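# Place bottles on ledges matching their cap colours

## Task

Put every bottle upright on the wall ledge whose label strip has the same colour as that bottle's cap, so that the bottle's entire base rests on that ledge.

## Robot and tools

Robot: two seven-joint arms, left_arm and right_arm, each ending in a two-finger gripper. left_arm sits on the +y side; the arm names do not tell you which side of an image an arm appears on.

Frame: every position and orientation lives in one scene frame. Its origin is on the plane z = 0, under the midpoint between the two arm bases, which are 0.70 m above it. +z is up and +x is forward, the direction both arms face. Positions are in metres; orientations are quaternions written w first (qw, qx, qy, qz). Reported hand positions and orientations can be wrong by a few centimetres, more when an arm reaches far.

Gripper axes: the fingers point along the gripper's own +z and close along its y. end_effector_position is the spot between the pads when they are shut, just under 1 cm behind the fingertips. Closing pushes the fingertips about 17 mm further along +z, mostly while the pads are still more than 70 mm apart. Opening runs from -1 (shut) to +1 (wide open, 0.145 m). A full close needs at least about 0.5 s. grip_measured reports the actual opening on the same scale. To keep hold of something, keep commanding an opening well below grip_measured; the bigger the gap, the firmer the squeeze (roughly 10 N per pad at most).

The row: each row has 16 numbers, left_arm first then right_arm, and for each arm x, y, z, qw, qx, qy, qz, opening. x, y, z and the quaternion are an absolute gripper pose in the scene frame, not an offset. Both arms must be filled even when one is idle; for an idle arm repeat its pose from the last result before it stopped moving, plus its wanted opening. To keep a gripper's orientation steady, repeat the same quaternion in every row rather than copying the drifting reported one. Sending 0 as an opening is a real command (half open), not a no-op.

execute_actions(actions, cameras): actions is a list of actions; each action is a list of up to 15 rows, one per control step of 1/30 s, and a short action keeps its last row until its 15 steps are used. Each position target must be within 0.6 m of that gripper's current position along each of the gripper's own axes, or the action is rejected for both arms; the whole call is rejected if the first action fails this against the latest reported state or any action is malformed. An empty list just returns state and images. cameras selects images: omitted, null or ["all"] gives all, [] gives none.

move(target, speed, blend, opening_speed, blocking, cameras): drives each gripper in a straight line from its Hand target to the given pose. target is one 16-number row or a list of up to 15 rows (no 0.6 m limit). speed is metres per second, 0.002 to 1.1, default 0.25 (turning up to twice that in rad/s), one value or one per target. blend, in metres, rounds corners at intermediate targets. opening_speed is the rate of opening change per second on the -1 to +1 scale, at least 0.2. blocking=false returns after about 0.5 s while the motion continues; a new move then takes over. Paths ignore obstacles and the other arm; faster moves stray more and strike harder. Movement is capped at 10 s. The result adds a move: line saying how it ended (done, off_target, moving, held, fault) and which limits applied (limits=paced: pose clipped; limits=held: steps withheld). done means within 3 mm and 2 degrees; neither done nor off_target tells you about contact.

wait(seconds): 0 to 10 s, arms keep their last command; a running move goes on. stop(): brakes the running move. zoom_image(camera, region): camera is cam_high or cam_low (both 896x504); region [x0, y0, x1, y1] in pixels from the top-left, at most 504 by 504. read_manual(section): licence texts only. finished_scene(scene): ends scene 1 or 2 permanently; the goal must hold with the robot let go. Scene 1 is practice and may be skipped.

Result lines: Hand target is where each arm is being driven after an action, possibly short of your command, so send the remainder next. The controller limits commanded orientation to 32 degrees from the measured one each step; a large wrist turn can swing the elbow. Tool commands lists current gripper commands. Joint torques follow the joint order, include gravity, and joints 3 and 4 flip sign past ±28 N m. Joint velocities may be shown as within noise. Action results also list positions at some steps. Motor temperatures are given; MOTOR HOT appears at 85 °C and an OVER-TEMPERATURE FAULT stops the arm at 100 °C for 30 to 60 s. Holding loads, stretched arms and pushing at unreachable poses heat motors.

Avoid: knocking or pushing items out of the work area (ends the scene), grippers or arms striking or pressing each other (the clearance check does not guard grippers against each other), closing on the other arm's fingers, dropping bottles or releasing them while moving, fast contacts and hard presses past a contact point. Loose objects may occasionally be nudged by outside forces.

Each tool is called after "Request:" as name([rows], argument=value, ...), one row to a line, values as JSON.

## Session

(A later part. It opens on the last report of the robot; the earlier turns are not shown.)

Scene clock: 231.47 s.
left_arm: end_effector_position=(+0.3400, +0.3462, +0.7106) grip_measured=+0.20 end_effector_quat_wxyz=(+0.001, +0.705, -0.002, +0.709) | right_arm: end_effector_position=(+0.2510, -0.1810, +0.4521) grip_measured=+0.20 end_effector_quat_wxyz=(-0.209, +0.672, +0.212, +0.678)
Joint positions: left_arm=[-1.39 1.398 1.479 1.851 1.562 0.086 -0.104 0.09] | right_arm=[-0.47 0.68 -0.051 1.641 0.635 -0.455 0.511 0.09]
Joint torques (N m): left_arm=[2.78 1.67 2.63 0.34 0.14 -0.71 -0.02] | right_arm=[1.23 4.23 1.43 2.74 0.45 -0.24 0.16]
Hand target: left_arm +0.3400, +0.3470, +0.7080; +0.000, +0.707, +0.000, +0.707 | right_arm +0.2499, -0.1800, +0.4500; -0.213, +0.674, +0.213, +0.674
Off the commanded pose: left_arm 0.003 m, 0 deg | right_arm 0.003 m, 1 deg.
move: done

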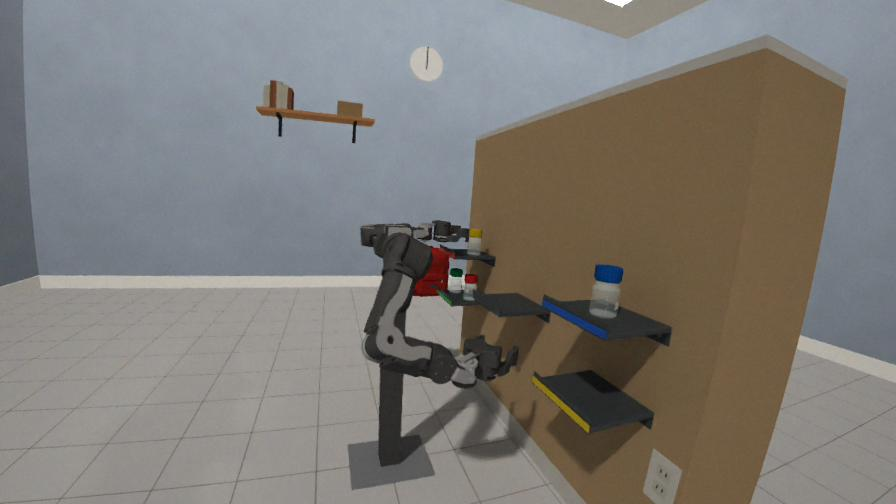

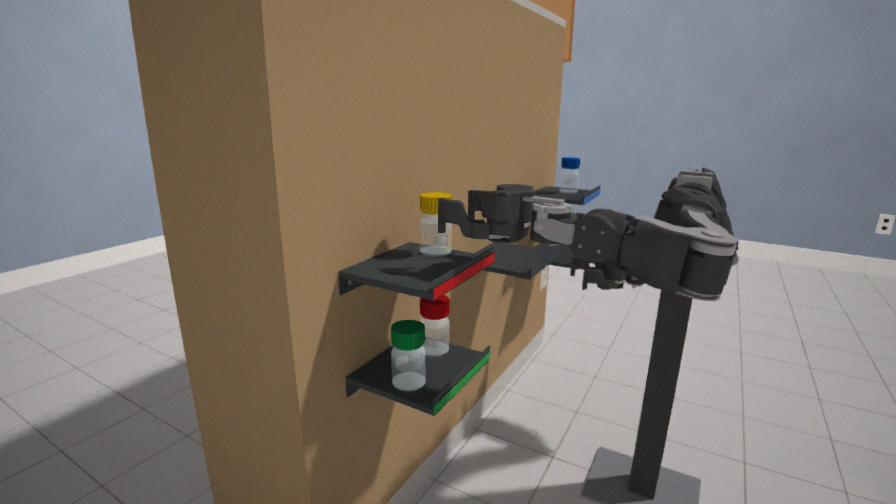

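Request:
move([
  [0.381, 0.348, 0.707, 0, 0.7071, 0, 0.7071, 0.2, 0.25, -0.18, 0.45, -0.2126, 0.6744, 0.2126, 0.6744, 0.2],
  [0.381, 0.348, 0.707, 0, 0.7071, 0, 0.7071, -0.6, 0.25, -0.18, 0.45, -0.2126, 0.6744, 0.2126, 0.6744, 0.2],
], speed=0.1, opening_speed=0.8)

Request:
zoom_image(camera="cam_low", region=[380, 150, 560, 300])

Scene clock: 244.17 s.
left_arm: end_effector_position=(+0.3811, +0.3466, +0.7107) grip_measured=-0.30 end_effector_quat_wxyz=(+0.002, +0.704, -0.002, +0.710) | right_arm: end_effector_position=(+0.2510, -0.1810, +0.4521) grip_measured=+0.20 end_effector_quat_wxyz=(-0.209, +0.672, +0.212, +0.678)
Joint positions: left_arm=[-1.406 1.588 1.462 1.674 1.578 0.046 -0.115 0.053] | right_arm=[-0.47 0.68 -0.051 1.641 0.635 -0.455 0.511 0.09]
Joint torques (N m): left_arm=[4.36 1.17 2.61 0.06 0.08 -0.66 -0.01] | right_arm=[1.04 4.18 1.32 2.73 0.44 -0.25 0.15]
Hand target: left_arm +0.3810, +0.3481, +0.7071; +0.000, +0.707, +0.000, +0.707 | right_arm +0.2499, -0.1800, +0.4500; -0.213, +0.674, +0.213, +0.674
Off the commanded pose: left_arm 0.004 m, 1 deg | right_arm 0.003 m, 1 deg.
joint sent to its limit (left arm) — joint 1 (shoulder pitch), lower limit. The joint targets still meet the commanded pose.
move: off_target (left_arm); target 2's new opening was sent with left_arm's hand 0.004 m and 1 deg from that target

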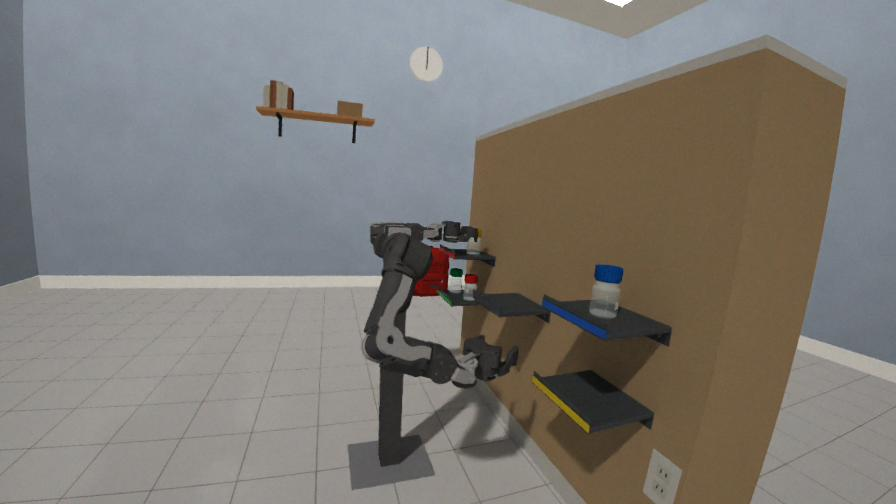

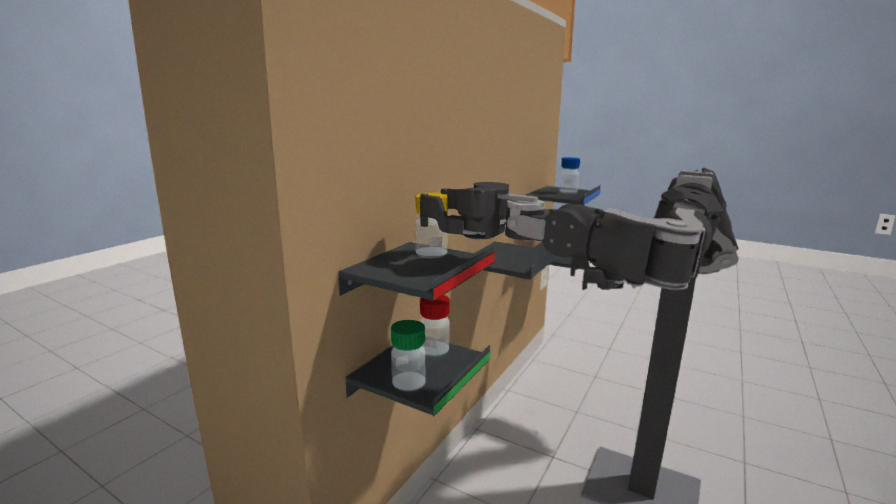

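Scaled by 2.800 (camera's finer frame: 1280x720).

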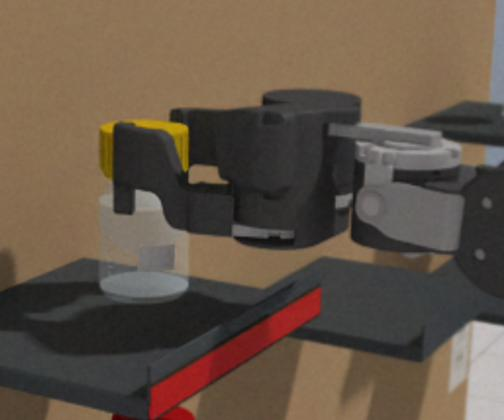

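Request:
move([
  [0.381, 0.348, 0.707, 0, 0.7071, 0, 0.7071, 0.15, 0.25, -0.18, 0.45, -0.2126, 0.6744, 0.2126, 0.6744, 0.2],
  [0.397, 0.348, 0.706, 0, 0.7071, 0, 0.7071, 0.15, 0.25, -0.18, 0.45, -0.2126, 0.6744, 0.2126, 0.6744, 0.2],
], speed=0.1, opening_speed=0.8)

Request:
zoom_image(camera="cam_low", region=[380, 150, 560, 300])

Request:
zoom_image(camera="cam_high", region=[420, 210, 520, 310])

Scene clock: 257.63 s.
left_arm: end_effector_position=(+0.3968, +0.3479, +0.7096) grip_measured=+0.15 end_effector_quat_wxyz=(+0.000, +0.704, +0.000, +0.710) | right_arm: end_effector_position=(+0.2510, -0.1810, +0.4521) grip_measured=+0.20 end_effector_quat_wxyz=(-0.209, +0.672, +0.212, +0.678)
Joint positions: left_arm=[-1.406 1.659 1.447 1.598 1.584 0.031 -0.115 0.087] | right_arm=[-0.47 0.68 -0.051 1.641 0.635 -0.455 0.511 0.09]
Joint torques (N m): left_arm=[4.97 1.62 2.56 0.18 0.14 -0.72 0.1] | right_arm=[1.15 4.05 1.37 2.81 0.46 -0.26 0.17]
Hand target: left_arm +0.3970, +0.3479, +0.7061; +0.000, +0.707, +0.000, +0.707 | right_arm +0.2499, -0.1800, +0.4500; -0.213, +0.674, +0.213, +0.674
Off the commanded pose: left_arm 0.004 m, 0 deg | right_arm 0.003 m, 1 deg.
joint sent to its limit (left arm) — joint 1 (shoulder pitch), lower limit. The joint targets still meet the commanded pose.
move: off_target (left_arm)

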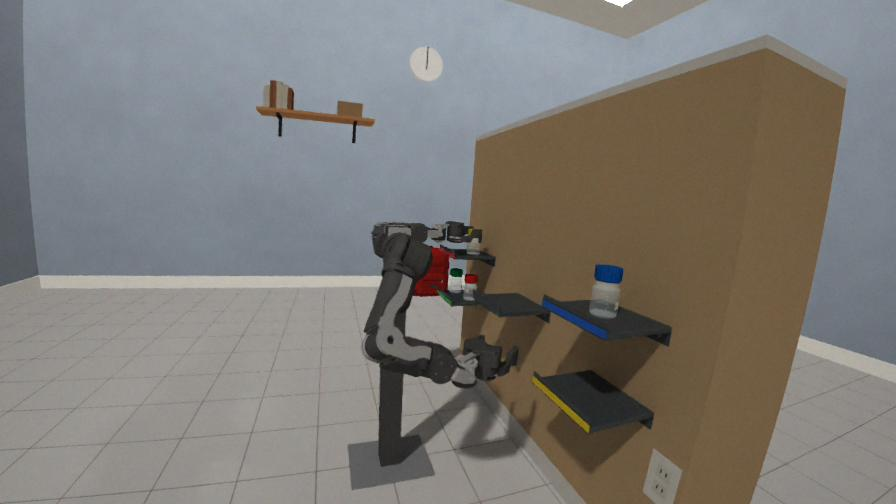

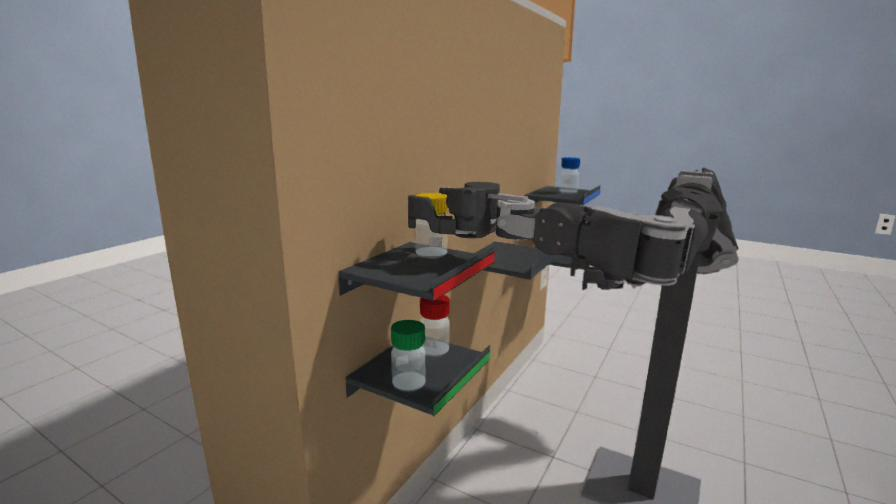

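Scaled by 2.800 (camera's finer frame: 1280x720).

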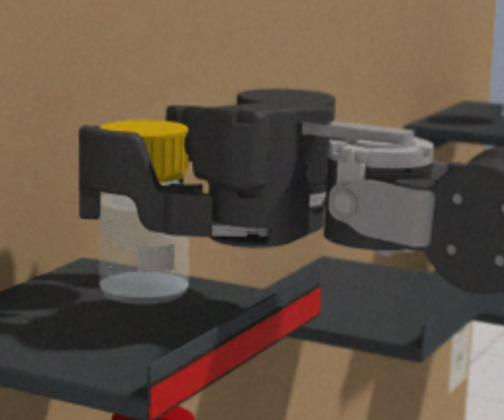

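Scaled by 5.040 (camera's finer frame: 1280x720).

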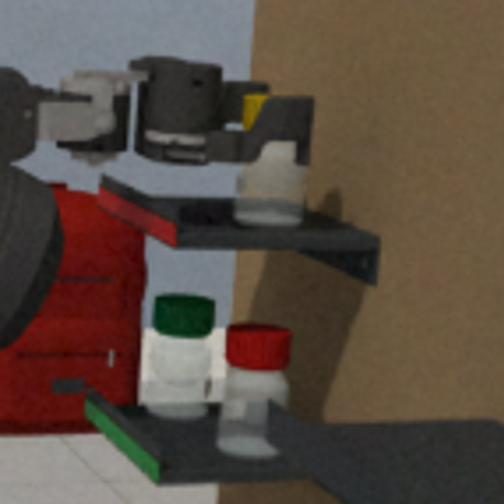

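Request:
move([
  [0.397, 0.348, 0.706, 0, 0.7071, 0, 0.7071, -0.6, 0.25, -0.18, 0.45, -0.2126, 0.6744, 0.2126, 0.6744, 0.2],
  [0.395, 0.348, 0.747, 0, 0.7071, 0, 0.7071, -0.6, 0.25, -0.18, 0.45, -0.2126, 0.6744, 0.2126, 0.6744, 0.2],
  [0.245, 0.34, 0.745, 0, 0.7071, 0, 0.7071, -0.6, 0.25, -0.18, 0.45, -0.2126, 0.6744, 0.2126, 0.6744, 0.2],
], speed=0.12, blend=[0,0.01,0], opening_speed=0.8)

Request:
zoom_image(camera="cam_low", region=[400, 130, 600, 300])

Scene clock: 274.93 s.
left_arm: end_effector_position=(+0.2449, +0.3412, +0.7429) grip_measured=-0.29 end_effector_quat_wxyz=(-0.001, +0.710, +0.003, +0.704) | right_arm: end_effector_position=(+0.2510, -0.1810, +0.4521) grip_measured=+0.20 end_effector_quat_wxyz=(-0.209, +0.672, +0.212, +0.678)
Joint positions: left_arm=[-1.045 0.986 1.573 2.14 1.566 0.537 0.01 0.054] | right_arm=[-0.47 0.68 -0.051 1.641 0.635 -0.455 0.511 0.09]
Joint torques (N m): left_arm=[1.31 4.07 2.76 0.43 0.1 -0.86 0.22] | right_arm=[1.2 4.18 1.36 2.8 0.47 -0.25 0.13]
Hand target: left_arm +0.2450, +0.3400, +0.7450; +0.000, +0.707, +0.000, +0.707 | right_arm +0.2499, -0.1800, +0.4500; -0.213, +0.674, +0.213, +0.674
Off the commanded pose: left_arm 0.002 m, 1 deg | right_arm 0.003 m, 1 deg.
move: done

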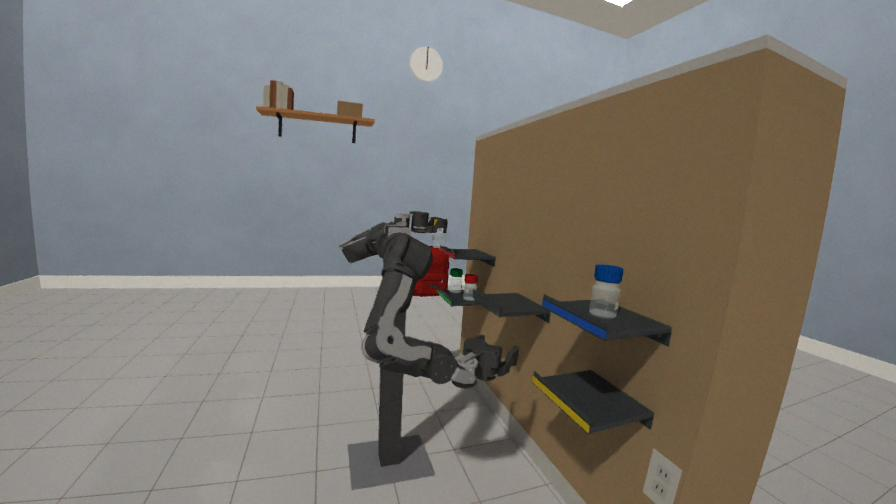

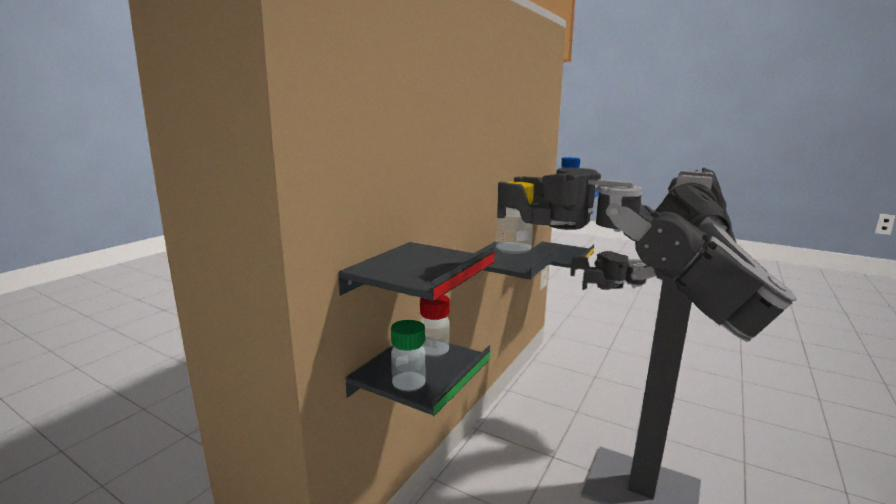

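Scaled by 2.520 (camera's finer frame: 1280x720).

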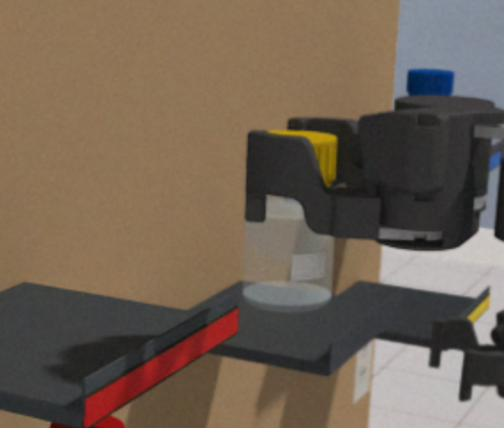

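Request:
move([
  [0.225, 0.28, 0.60, 0.1228, 0.6964, -0.1228, 0.6964, -0.6, 0.25, -0.18, 0.45, -0.2126, 0.6744, 0.2126, 0.6744, 0.2],
  [0.225, 0.215, 0.44, 0, 0.7071, 0, 0.7071, -0.6, 0.25, -0.18, 0.45, -0.2126, 0.6744, 0.2126, 0.6744, 0.2],
  [0.26, 0.14, 0.47, 0.2706, 0.6533, -0.2706, 0.6533, -0.6, 0.25, -0.18, 0.45, -0.2126, 0.6744, 0.2126, 0.6744, 0.2],
], speed=0.22, blend=[0.02,0,0], cameras=[])

Request:
move([
  [0.272, 0.15, 0.60, 0.2706, 0.6533, -0.2706, 0.6533, -0.6, 0.25, -0.18, 0.45, -0.2126, 0.6744, 0.2126, 0.6744, 0.2],
  [0.272, 0.15, 0.655, 0.2706, 0.6533, -0.2706, 0.6533, -0.6, 0.25, -0.18, 0.45, -0.2126, 0.6744, 0.2126, 0.6744, 0.2],
  [0.37, -0.01, 0.657, 0.2706, 0.6533, -0.2706, 0.6533, -0.6, 0.25, -0.18, 0.45, -0.2126, 0.6744, 0.2126, 0.6744, 0.2],
], speed=0.16, blend=[0.02,0.01,0])

Request:
zoom_image(camera="cam_high", region=[430, 210, 630, 340])

Scene clock: 292.27 s.
left_arm: end_effector_position=(+0.2606, +0.1401, +0.4706) grip_measured=-0.29 end_effector_quat_wxyz=(+0.268, +0.654, -0.272, +0.653) | right_arm: end_effector_position=(+0.2510, -0.1810, +0.4521) grip_measured=+0.20 end_effector_quat_wxyz=(-0.209, +0.672, +0.212, +0.678)
Joint positions: left_arm=[-0.351 0.64 -0.07 1.706 0.585 -0.282 0.639 0.054] | right_arm=[-0.47 0.68 -0.051 1.641 0.635 -0.455 0.511 0.09]
Joint torques (N m): left_arm=[2.44 3.39 1.28 3.75 0.6 -0.6 0.22] | right_arm=[1.17 4.36 1.35 2.74 0.45 -0.21 0.14]
Hand target: left_arm +0.2601, +0.1401, +0.4700; +0.270, +0.653, -0.271, +0.653 | right_arm +0.2499, -0.1800, +0.4500; -0.213, +0.674, +0.213, +0.674
Off the commanded pose: left_arm 0.001 m, 0 deg | right_arm 0.003 m, 1 deg.
move: done

Scene clock: 295.00 s.
left_arm: end_effector_position=(+0.3689, -0.0109, +0.6557) grip_measured=-0.29 end_effector_quat_wxyz=(+0.271, +0.655, -0.274, +0.650) | right_arm: end_effector_position=(+0.2510, -0.1810, +0.4521) grip_measured=+0.20 end_effector_quat_wxyz=(-0.209, +0.672, +0.212, +0.678)
Joint positions: left_arm=[0.656 0.34 -0.546 1.854 0.726 0.624 0.03 0.054] | right_arm=[-0.47 0.68 -0.051 1.641 0.635 -0.455 0.511 0.09]
Joint torques (N m): left_arm=[7.85 -0.36 2.3 3.22 0.08 -0.89 0.01] | right_arm=[1.04 4.1 1.22 2.8 0.43 -0.25 0.14]
Hand target: left_arm +0.3700, -0.0100, +0.6570; +0.271, +0.653, -0.271, +0.653 | right_arm +0.2499, -0.1800, +0.4500; -0.213, +0.674, +0.213, +0.674
Off the commanded pose: left_arm 0.002 m, 1 deg | right_arm 0.003 m, 1 deg.
move: done

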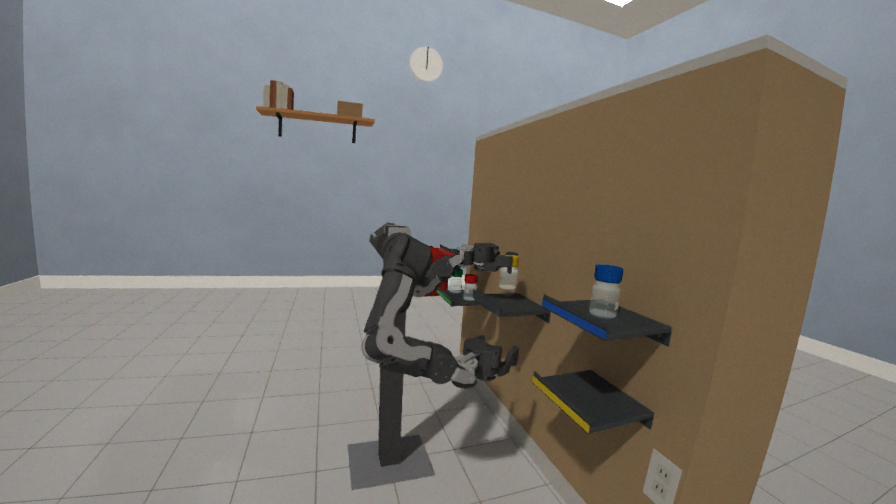

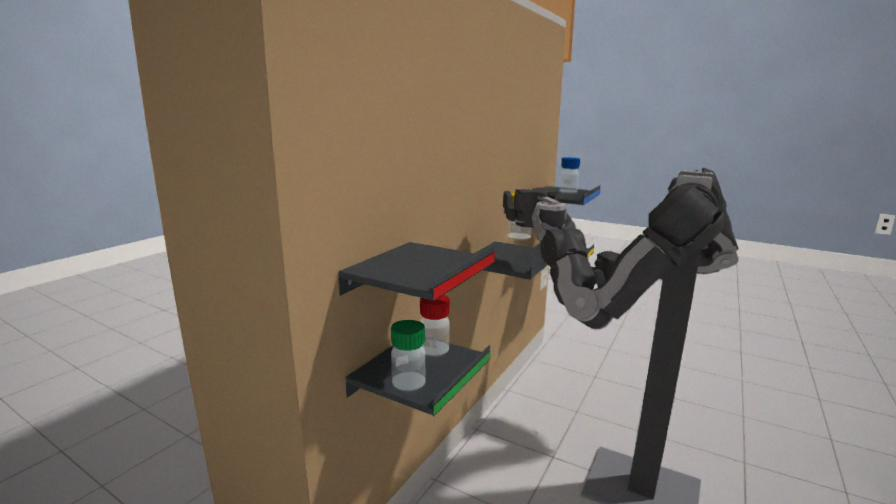

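Scaled by 2.520 (camera's finer frame: 1280x720).

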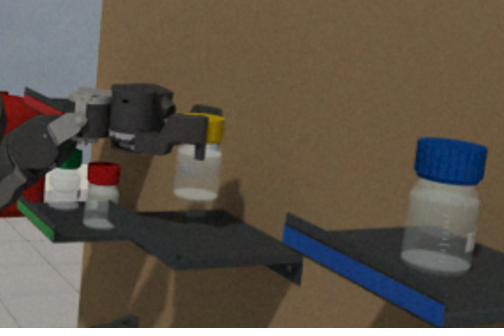

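Lower to contact and release; bring the right arm to just below.

Request:
move([
  [0.37, -0.01, 0.622, 0.2706, 0.6533, -0.2706, 0.6533, -0.6, 0.26, -0.14, 0.46, -0.2706, 0.6533, 0.2706, 0.6533, 0.2],
  [0.37, -0.01, 0.600, 0.2706, 0.6533, -0.2706, 0.6533, -0.6, 0.26, -0.14, 0.46, -0.2706, 0.6533, 0.2706, 0.6533, 0.2],
], speed=[0.1,0.03])

Request:
zoom_image(camera="cam_high", region=[430, 210, 630, 340])

Scene clock: 304.07 s.
left_arm: end_effector_position=(+0.3702, -0.0094, +0.6082) grip_measured=-0.29 end_effector_quat_wxyz=(+0.271, +0.644, -0.268, +0.663) | right_arm: end_effector_position=(+0.2615, -0.1418, +0.4612) grip_measured=+0.20 end_effector_quat_wxyz=(-0.267, +0.652, +0.268, +0.657)
Joint positions: left_arm=[0.524 0.374 -0.605 1.777 0.629 0.376 0.084 0.054] | right_arm=[-0.318 0.715 -0.186 1.652 0.636 -0.379 0.568 0.09]
Joint torques (N m): left_arm=[6.13 0.57 0.49 2.62 0.21 -0.33 0.13] | right_arm=[1.75 4.18 1.33 3.62 0.46 -0.24 0.15]
Hand target: left_arm +0.3699, -0.0099, +0.6001; +0.271, +0.653, -0.271, +0.653 | right_arm +0.2600, -0.1400, +0.4600; -0.271, +0.653, +0.271, +0.653
Off the commanded pose: left_arm 0.008 m, 2 deg | right_arm 0.003 m, 1 deg.
move: off_target (left_arm)

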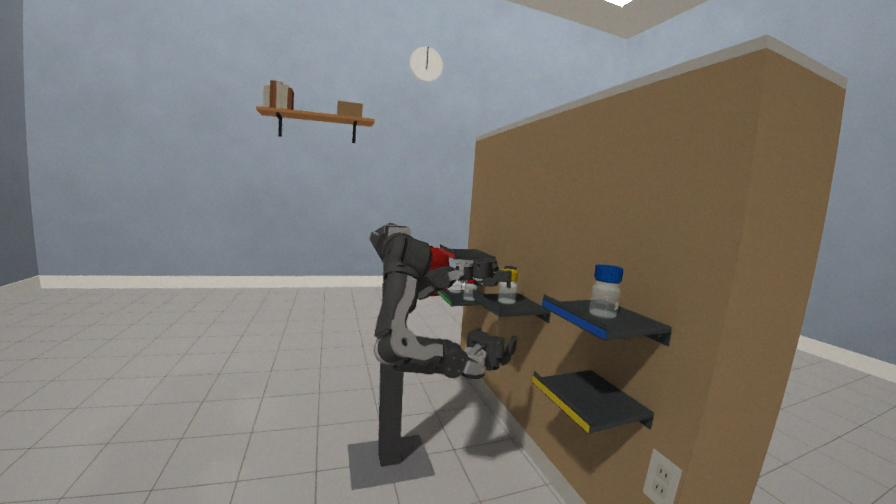

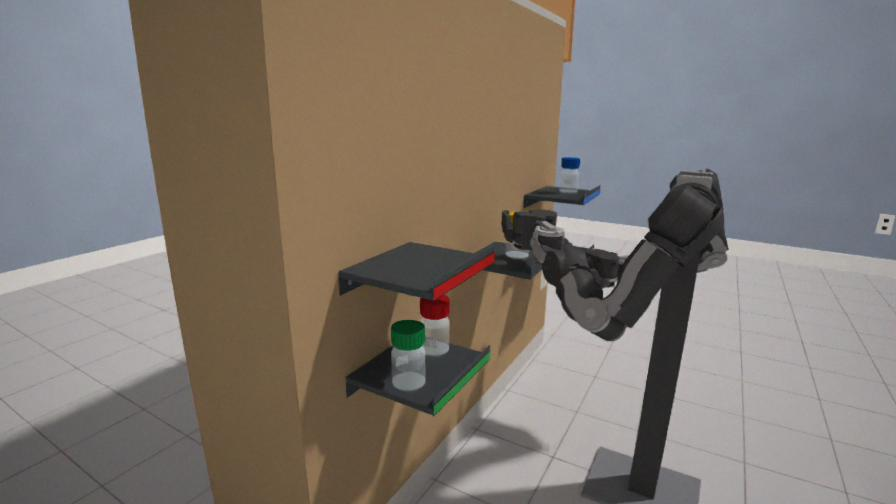

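Scaled by 2.520 (camera's finer frame: 1280x720).

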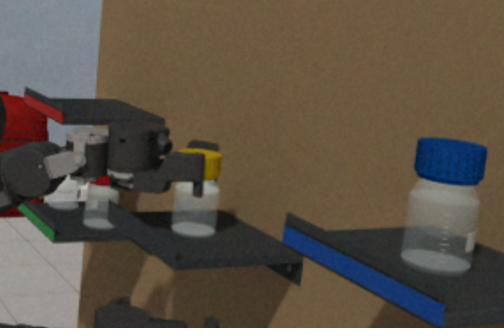

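Request:
move([
  [0.37, -0.01, 0.606, 0.2706, 0.6533, -0.2706, 0.6533, -0.6, 0.26, -0.14, 0.46, -0.2706, 0.6533, 0.2706, 0.6533, 0.2],
  [0.37, -0.01, 0.606, 0.2706, 0.6533, -0.2706, 0.6533, 0.2, 0.26, -0.14, 0.46, -0.2706, 0.6533, 0.2706, 0.6533, 0.2],
  [0.28, 0.08, 0.614, 0.2706, 0.6533, -0.2706, 0.6533, 0.2, 0.26, -0.14, 0.46, -0.2706, 0.6533, 0.2706, 0.6533, 0.2],
  [0.225, 0.22, 0.48, 0, 0.7071, 0, 0.7071, 0.2, 0.278, -0.103, 0.610, -0.2706, 0.6533, 0.2706, 0.6533, 0.2],
], speed=[0.06,0.1,0.18,0.2], opening_speed=0.9, cameras=[])

Request:
move([
  [0.24, 0.348, 0.518, 0, 0.7071, 0, 0.7071, 0.08, 0.345, -0.036, 0.607, -0.2706, 0.6533, 0.2706, 0.6533, 0.2],
], speed=0.16)

Request:
zoom_image(camera="cam_high", region=[430, 210, 630, 340])

Request:
zoom_image(camera="cam_low", region=[360, 190, 600, 410])

Scene clock: 329.60 s.
left_arm: end_effector_position=(+0.2252, +0.2184, +0.4812) grip_measured=+0.20 end_effector_quat_wxyz=(+0.003, +0.706, -0.002, +0.708) | right_arm: end_effector_position=(+0.2773, -0.1019, +0.6101) grip_measured=+0.20 end_effector_quat_wxyz=(-0.273, +0.651, +0.272, +0.654)
Joint positions: left_arm=[-0.767 0.358 0.115 2.009 0.357 -0.319 -0.046 0.09] | right_arm=[-0.135 0.897 -0.057 2.213 0.904 0.226 0.256 0.09]
Joint torques (N m): left_arm=[-0.33 1.44 1.01 4.18 0.08 -0.71 0] | right_arm=[2.39 4.07 3.37 2.73 0.34 -0.31 -0.15]
Hand target: left_arm +0.2250, +0.2200, +0.4800; +0.000, +0.707, +0.000, +0.707 | right_arm +0.2780, -0.1030, +0.6100; -0.271, +0.653, +0.271, +0.653
Off the commanded pose: left_arm 0.002 m, 0 deg | right_arm 0.001 m, 0 deg.
move: done

Scene clock: 330.87 s.
left_arm: end_effector_position=(+0.2404, +0.3489, +0.5199) grip_measured=+0.08 end_effector_quat_wxyz=(-0.003, +0.705, +0.001, +0.709) | right_arm: end_effector_position=(+0.3444, -0.0357, +0.6093) grip_measured=+0.20 end_effector_quat_wxyz=(-0.273, +0.650, +0.271, +0.656)
Joint positions: left_arm=[-0.832 0.718 0.522 1.78 0.91 -0.316 0.24 0.082] | right_arm=[0.394 0.577 -0.487 1.943 0.741 0.379 0.135 0.09]
Joint torques (N m): left_arm=[-0.12 4.39 1.74 3.03 0.29 -0.61 0.23] | right_arm=[4.58 1.62 2.13 2.81 0.14 -0.3 -0.14]
Hand target: left_arm +0.2400, +0.3480, +0.5180; +0.000, +0.707, +0.000, +0.707 | right_arm +0.3450, -0.0361, +0.6070; -0.271, +0.653, +0.271, +0.653
Off the commanded pose: left_arm 0.002 m, 0 deg | right_arm 0.002 m, 1 deg.
move: done

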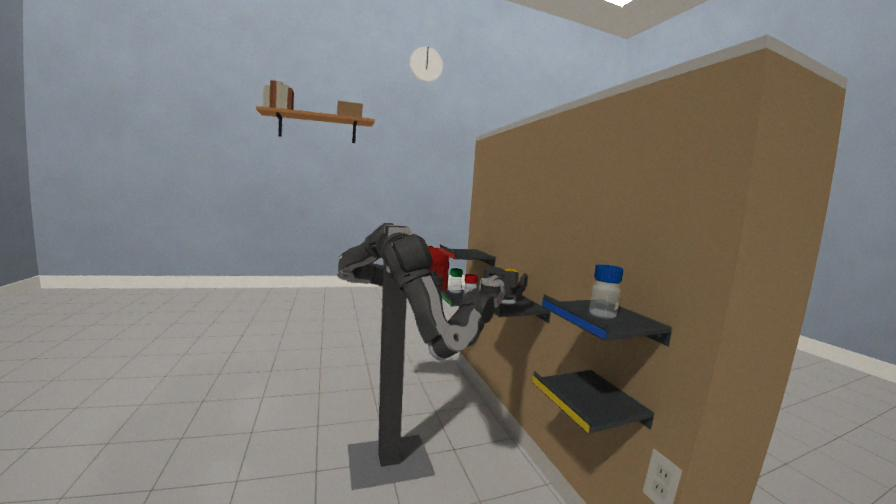

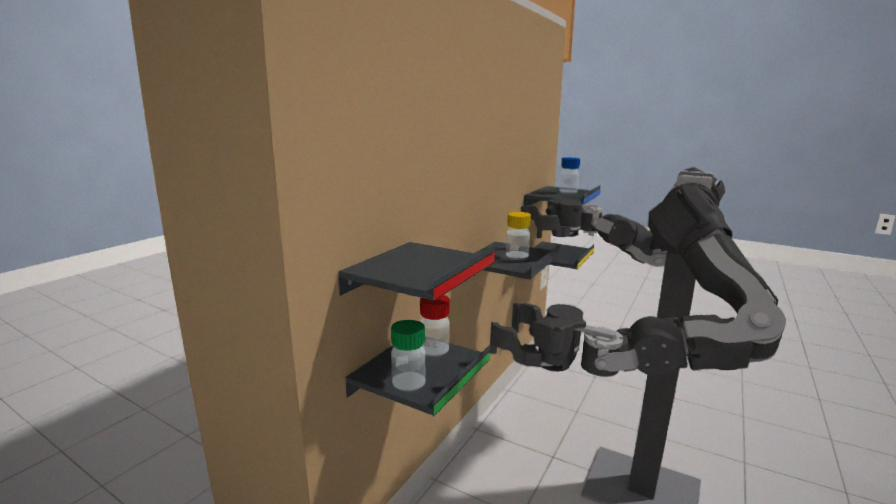

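Scaled by 2.520 (camera's finer frame: 1280x720).

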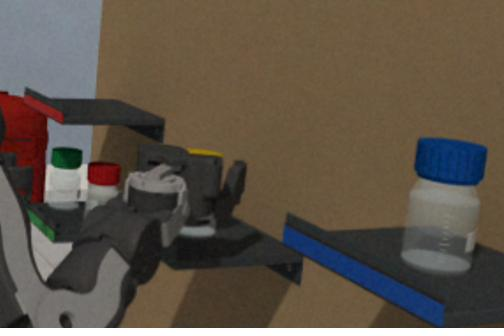

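Scaled by 2.100 (camera's finer frame: 1280x720).

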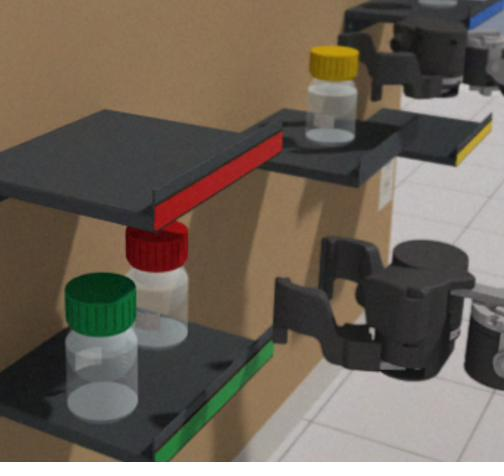

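Request:
move([
  [0.34, 0.349, 0.516, 0, 0.7071, 0, 0.7071, 0.05, 0.373, -0.009, 0.607, -0.2706, 0.6533, 0.2706, 0.6533, 0.2],
], speed=0.13)

Request:
zoom_image(camera="cam_high", region=[430, 230, 560, 330])

Request:
zoom_image(camera="cam_low", region=[360, 190, 600, 410])

Scene clock: 338.70 s.
left_arm: end_effector_position=(+0.3407, +0.3483, +0.5200) grip_measured=+0.05 end_effector_quat_wxyz=(+0.001, +0.703, -0.001, +0.712) | right_arm: end_effector_position=(+0.3726, -0.0093, +0.6089) grip_measured=+0.20 end_effector_quat_wxyz=(-0.272, +0.651, +0.270, +0.655)
Joint positions: left_arm=[-0.23 0.844 0.14 1.502 0.869 -0.181 0.151 0.079] | right_arm=[0.523 0.435 -0.562 1.784 0.676 0.392 0.131 0.09]
Joint torques (N m): left_arm=[3.31 6.13 1.87 2.82 0.14 -0.5 0.01] | right_arm=[5.58 0.38 1.99 2.81 0.14 -0.31 -0.07]
Hand target: left_arm +0.3400, +0.3490, +0.5161; +0.000, +0.707, +0.000, +0.707 | right_arm +0.3729, -0.0090, +0.6069; -0.271, +0.653, +0.271, +0.653
Off the commanded pose: left_arm 0.004 m, 1 deg | right_arm 0.002 m, 0 deg.
move: off_target (left_arm)

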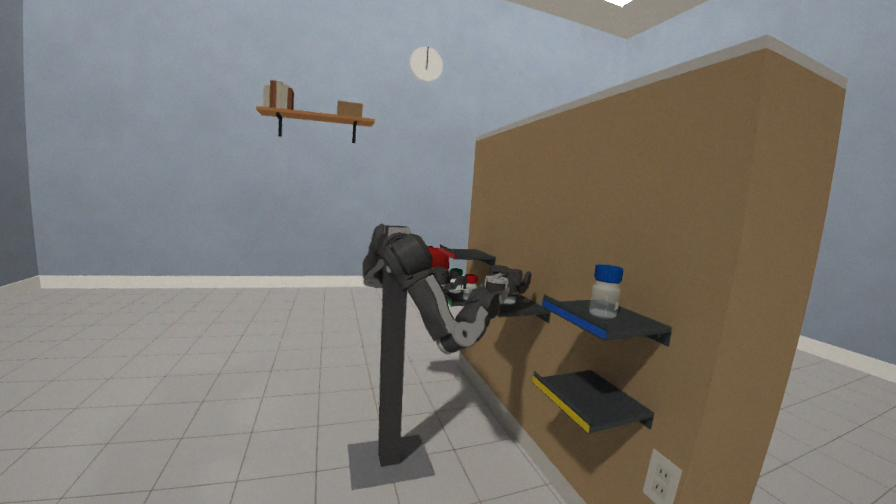

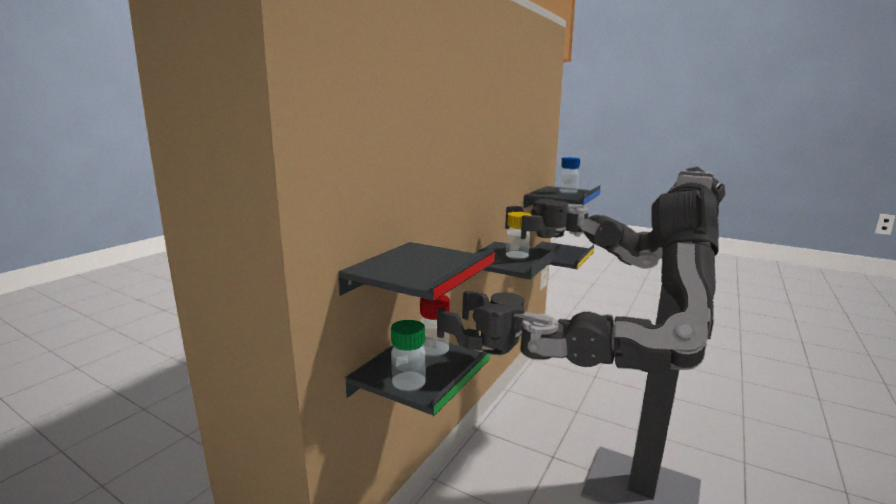

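Scaled by 3.877 (camera's finer frame: 1280x720).

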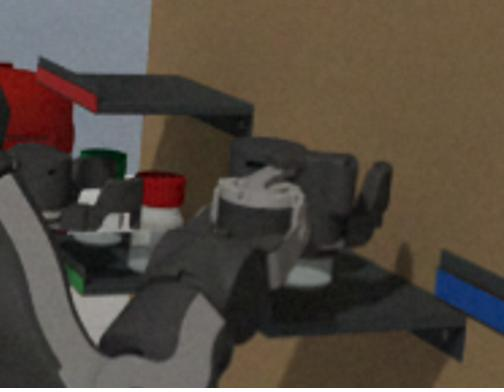

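Scaled by 2.100 (camera's finer frame: 1280x720).

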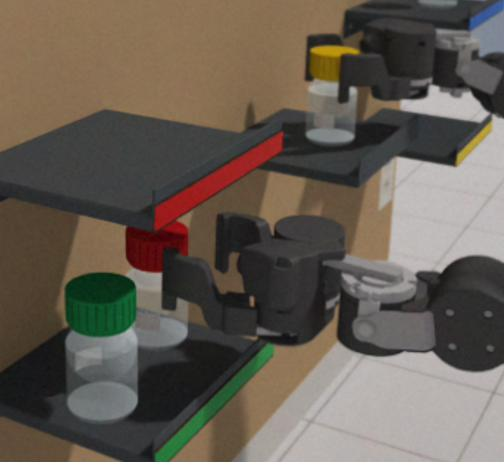

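Request:
move([
  [0.385, 0.349, 0.513, 0, 0.7071, 0, 0.7071, 0.05, 0.380, -0.002, 0.606, -0.2706, 0.6533, 0.2706, 0.6533, 0.2],
  [0.385, 0.349, 0.513, 0, 0.7071, 0, 0.7071, -0.6, 0.380, -0.002, 0.606, -0.2706, 0.6533, 0.2706, 0.6533, -0.6],
], speed=0.1, opening_speed=0.8)

Request:
zoom_image(camera="cam_high", region=[430, 230, 560, 330])

Request:
zoom_image(camera="cam_low", region=[360, 190, 600, 410])

Scene clock: 357.77 s.
left_arm: end_effector_position=(+0.3858, +0.3496, +0.5173) grip_measured=-0.27 end_effector_quat_wxyz=(-0.001, +0.704, +0.000, +0.711) | right_arm: end_effector_position=(+0.3800, -0.0026, +0.6073) grip_measured=-0.36 end_effector_quat_wxyz=(-0.271, +0.652, +0.269, +0.655)
Joint positions: left_arm=[0.078 0.821 -0.053 1.299 0.833 -0.156 0.162 0.055] | right_arm=[0.548 0.397 -0.575 1.738 0.654 0.392 0.133 0.049]
Joint torques (N m): left_arm=[4.81 5.84 1.69 2.91 0.22 -0.64 0.16] | right_arm=[5.82 0.25 2 2.89 0.13 -0.41 0.03]
Hand target: left_arm +0.3850, +0.3490, +0.5130; +0.000, +0.707, +0.000, +0.707 | right_arm +0.3800, -0.0020, +0.6059; -0.270, +0.653, +0.271, +0.653
Off the commanded pose: left_arm 0.004 m, 1 deg | right_arm 0.001 m, 0 deg.
move: off_target (left_arm); target 2's new opening was sent with left_arm's hand 0.005 m and 1 deg from that target

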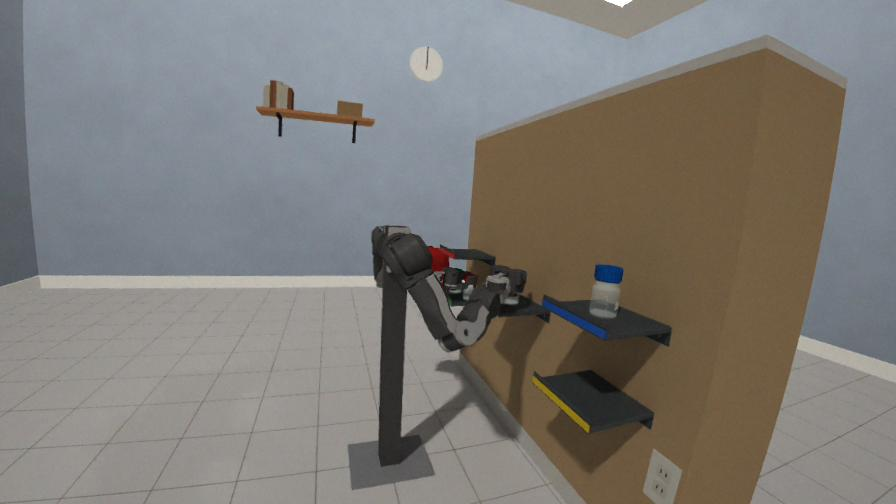

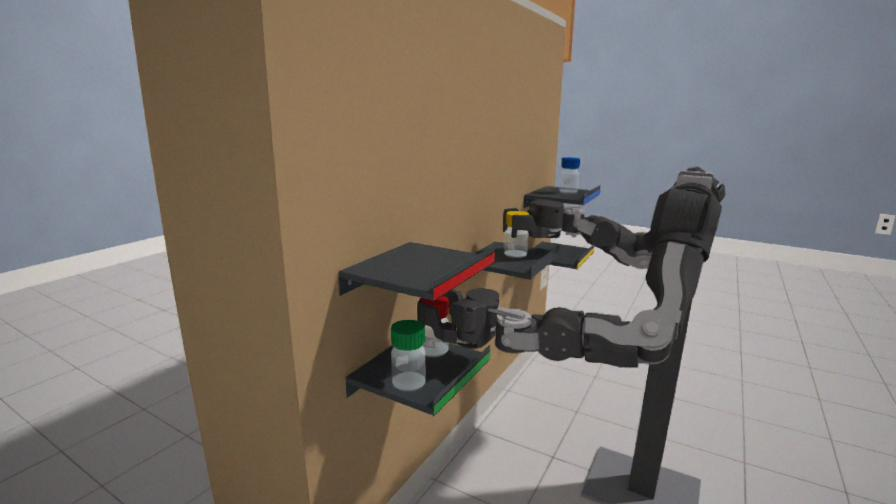

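Scaled by 3.877 (camera's finer frame: 1280x720).

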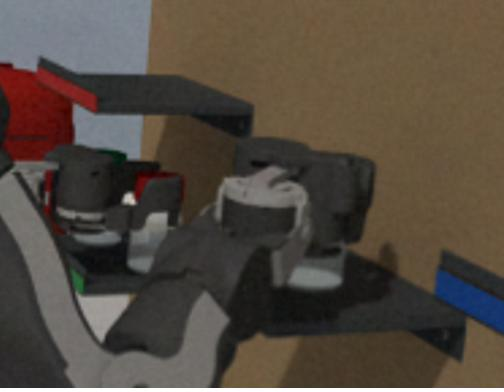

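Scaled by 2.100 (camera's finer frame: 1280x720).

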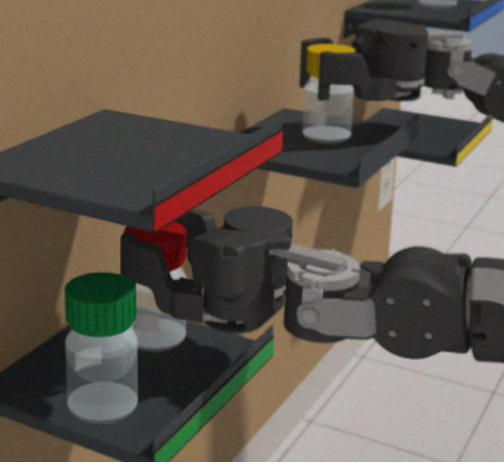

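Request:
move([
  [0.385, 0.349, 0.516, 0, 0.7071, 0, 0.7071, -0.6, 0.380, -0.002, 0.606, -0.2706, 0.6533, 0.2706, 0.6533, 0.15],
  [0.384, 0.349, 0.553, 0, 0.7071, 0, 0.7071, -0.6, 0.391, 0.009, 0.604, -0.2706, 0.6533, 0.2706, 0.6533, 0.15],
], speed=0.1, opening_speed=0.8)

Request:
zoom_image(camera="cam_high", region=[430, 230, 560, 330])

Request:
zoom_image(camera="cam_low", region=[360, 190, 600, 410])

Scene clock: 377.33 s.
left_arm: end_effector_position=(+0.3841, +0.3485, +0.5513) grip_measured=-0.27 end_effector_quat_wxyz=(+0.001, +0.710, -0.002, +0.704) | right_arm: end_effector_position=(+0.3915, +0.0077, +0.6047) grip_measured=+0.15 end_effector_quat_wxyz=(-0.270, +0.654, +0.268, +0.654)
Joint positions: left_arm=[0.046 0.887 0.021 1.437 0.881 -0.015 0.121 0.055] | right_arm=[0.589 0.343 -0.597 1.662 0.629 0.381 0.134 0.087]
Joint torques (N m): left_arm=[5.18 6.29 3.29 4.26 0.23 -0.79 -0.01] | right_arm=[6.26 -0.01 1.66 2.95 0.13 -0.53 0.18]
Hand target: left_arm +0.3840, +0.3490, +0.5529; +0.000, +0.707, +0.000, +0.707 | right_arm +0.3909, +0.0091, +0.6041; -0.271, +0.653, +0.271, +0.653
Off the commanded pose: left_arm 0.002 m, 1 deg | right_arm 0.002 m, 0 deg.
move: done

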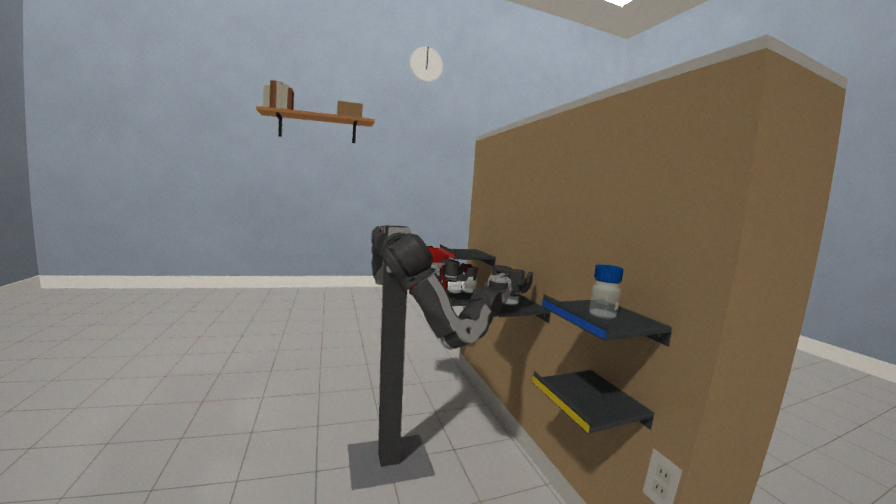

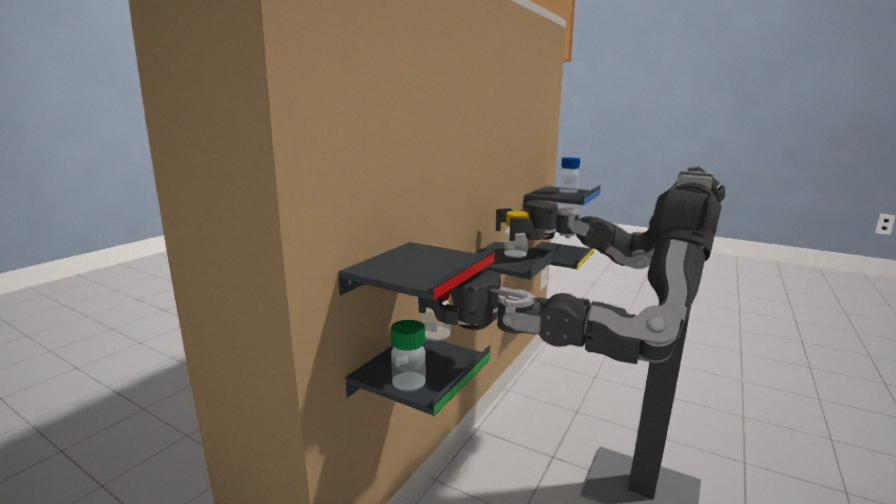

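Scaled by 3.877 (camera's finer frame: 1280x720).

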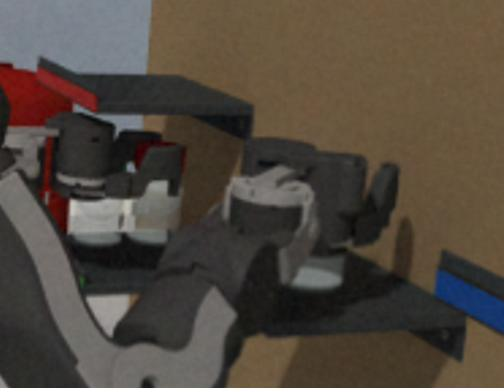

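Scaled by 2.100 (camera's finer frame: 1280x720).

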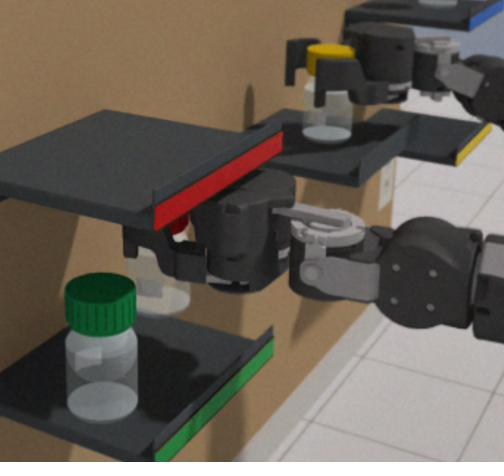

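Request:
move([
  [0.384, 0.349, 0.553, 0, 0.7071, 0, 0.7071, -0.6, 0.391, 0.009, 0.604, -0.2706, 0.6533, 0.2706, 0.6533, -0.6],
  [0.25, 0.345, 0.552, 0, 0.7071, 0, 0.7071, -0.6, 0.388, 0.005, 0.655, -0.2706, 0.6533, 0.2706, 0.6533, -0.6],
  [0.23, 0.37, 0.66, 0, 0.7071, 0, 0.7071, -0.6, 0.272, -0.15, 0.645, -0.2706, 0.6533, 0.2706, 0.6533, -0.6],
], speed=0.15, blend=[0,0.015,0], opening_speed=0.8)

Request:
zoom_image(camera="cam_high", region=[430, 200, 590, 330])

Scene clock: 396.60 s.
left_arm: end_effector_position=(+0.2296, +0.3720, +0.6577) grip_measured=-0.27 end_effector_quat_wxyz=(-0.003, +0.710, +0.003, +0.704) | right_arm: end_effector_position=(+0.2728, -0.1506, +0.6418) grip_measured=-0.38 end_effector_quat_wxyz=(-0.269, +0.659, +0.269, +0.649)
Joint positions: left_arm=[-0.976 0.756 1.212 2.03 1.216 0.255 0.313 0.055] | right_arm=[-0.216 0.829 0.364 2.19 0.976 0.458 0.521 0.047]
Joint torques (N m): left_arm=[0.49 4.13 2.92 2.71 0.39 -0.72 0.23] | right_arm=[2.89 3.81 3.45 2.67 0.49 -0.59 0.19]
Hand target: left_arm +0.2300, +0.3700, +0.6600; +0.000, +0.707, +0.000, +0.707 | right_arm +0.2720, -0.1500, +0.6450; -0.271, +0.653, +0.271, +0.653
Off the commanded pose: left_arm 0.003 m, 1 deg | right_arm 0.003 m, 1 deg.
move: done

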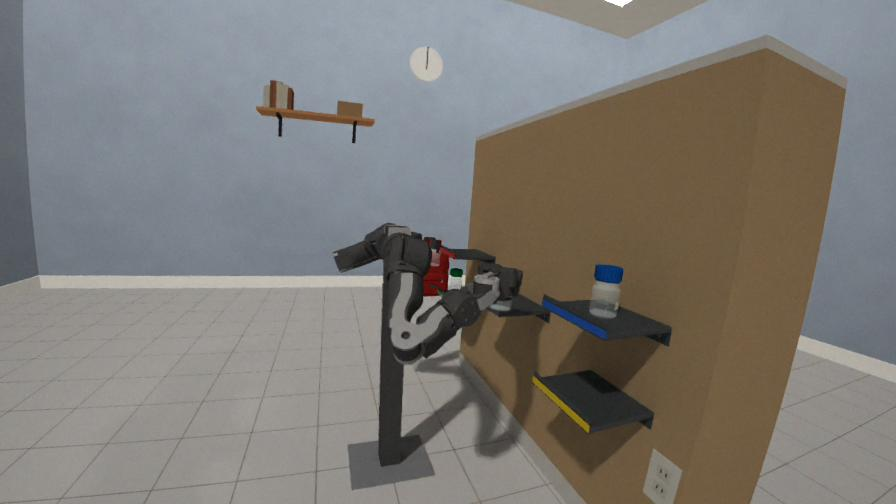

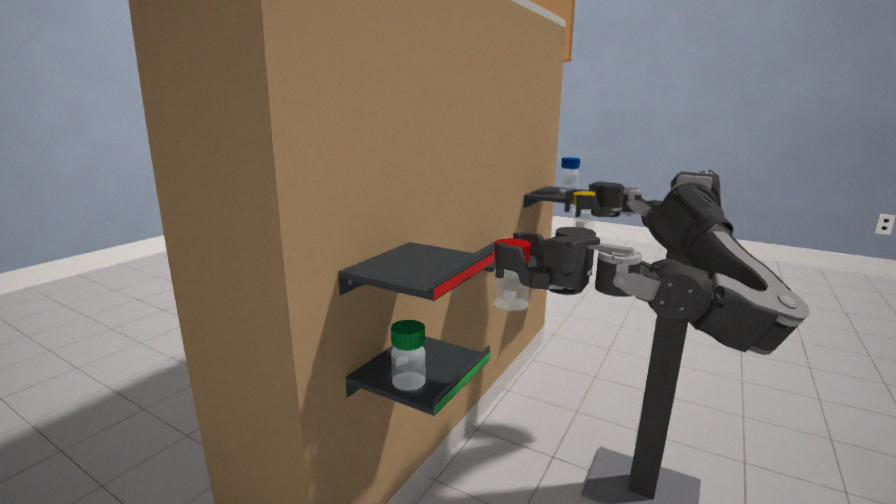

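Scaled by 3.150 (camera's finer frame: 1280x720).

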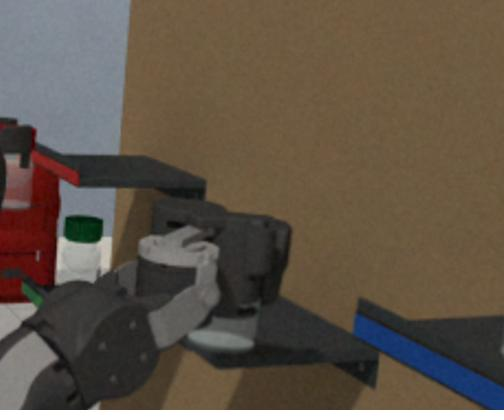

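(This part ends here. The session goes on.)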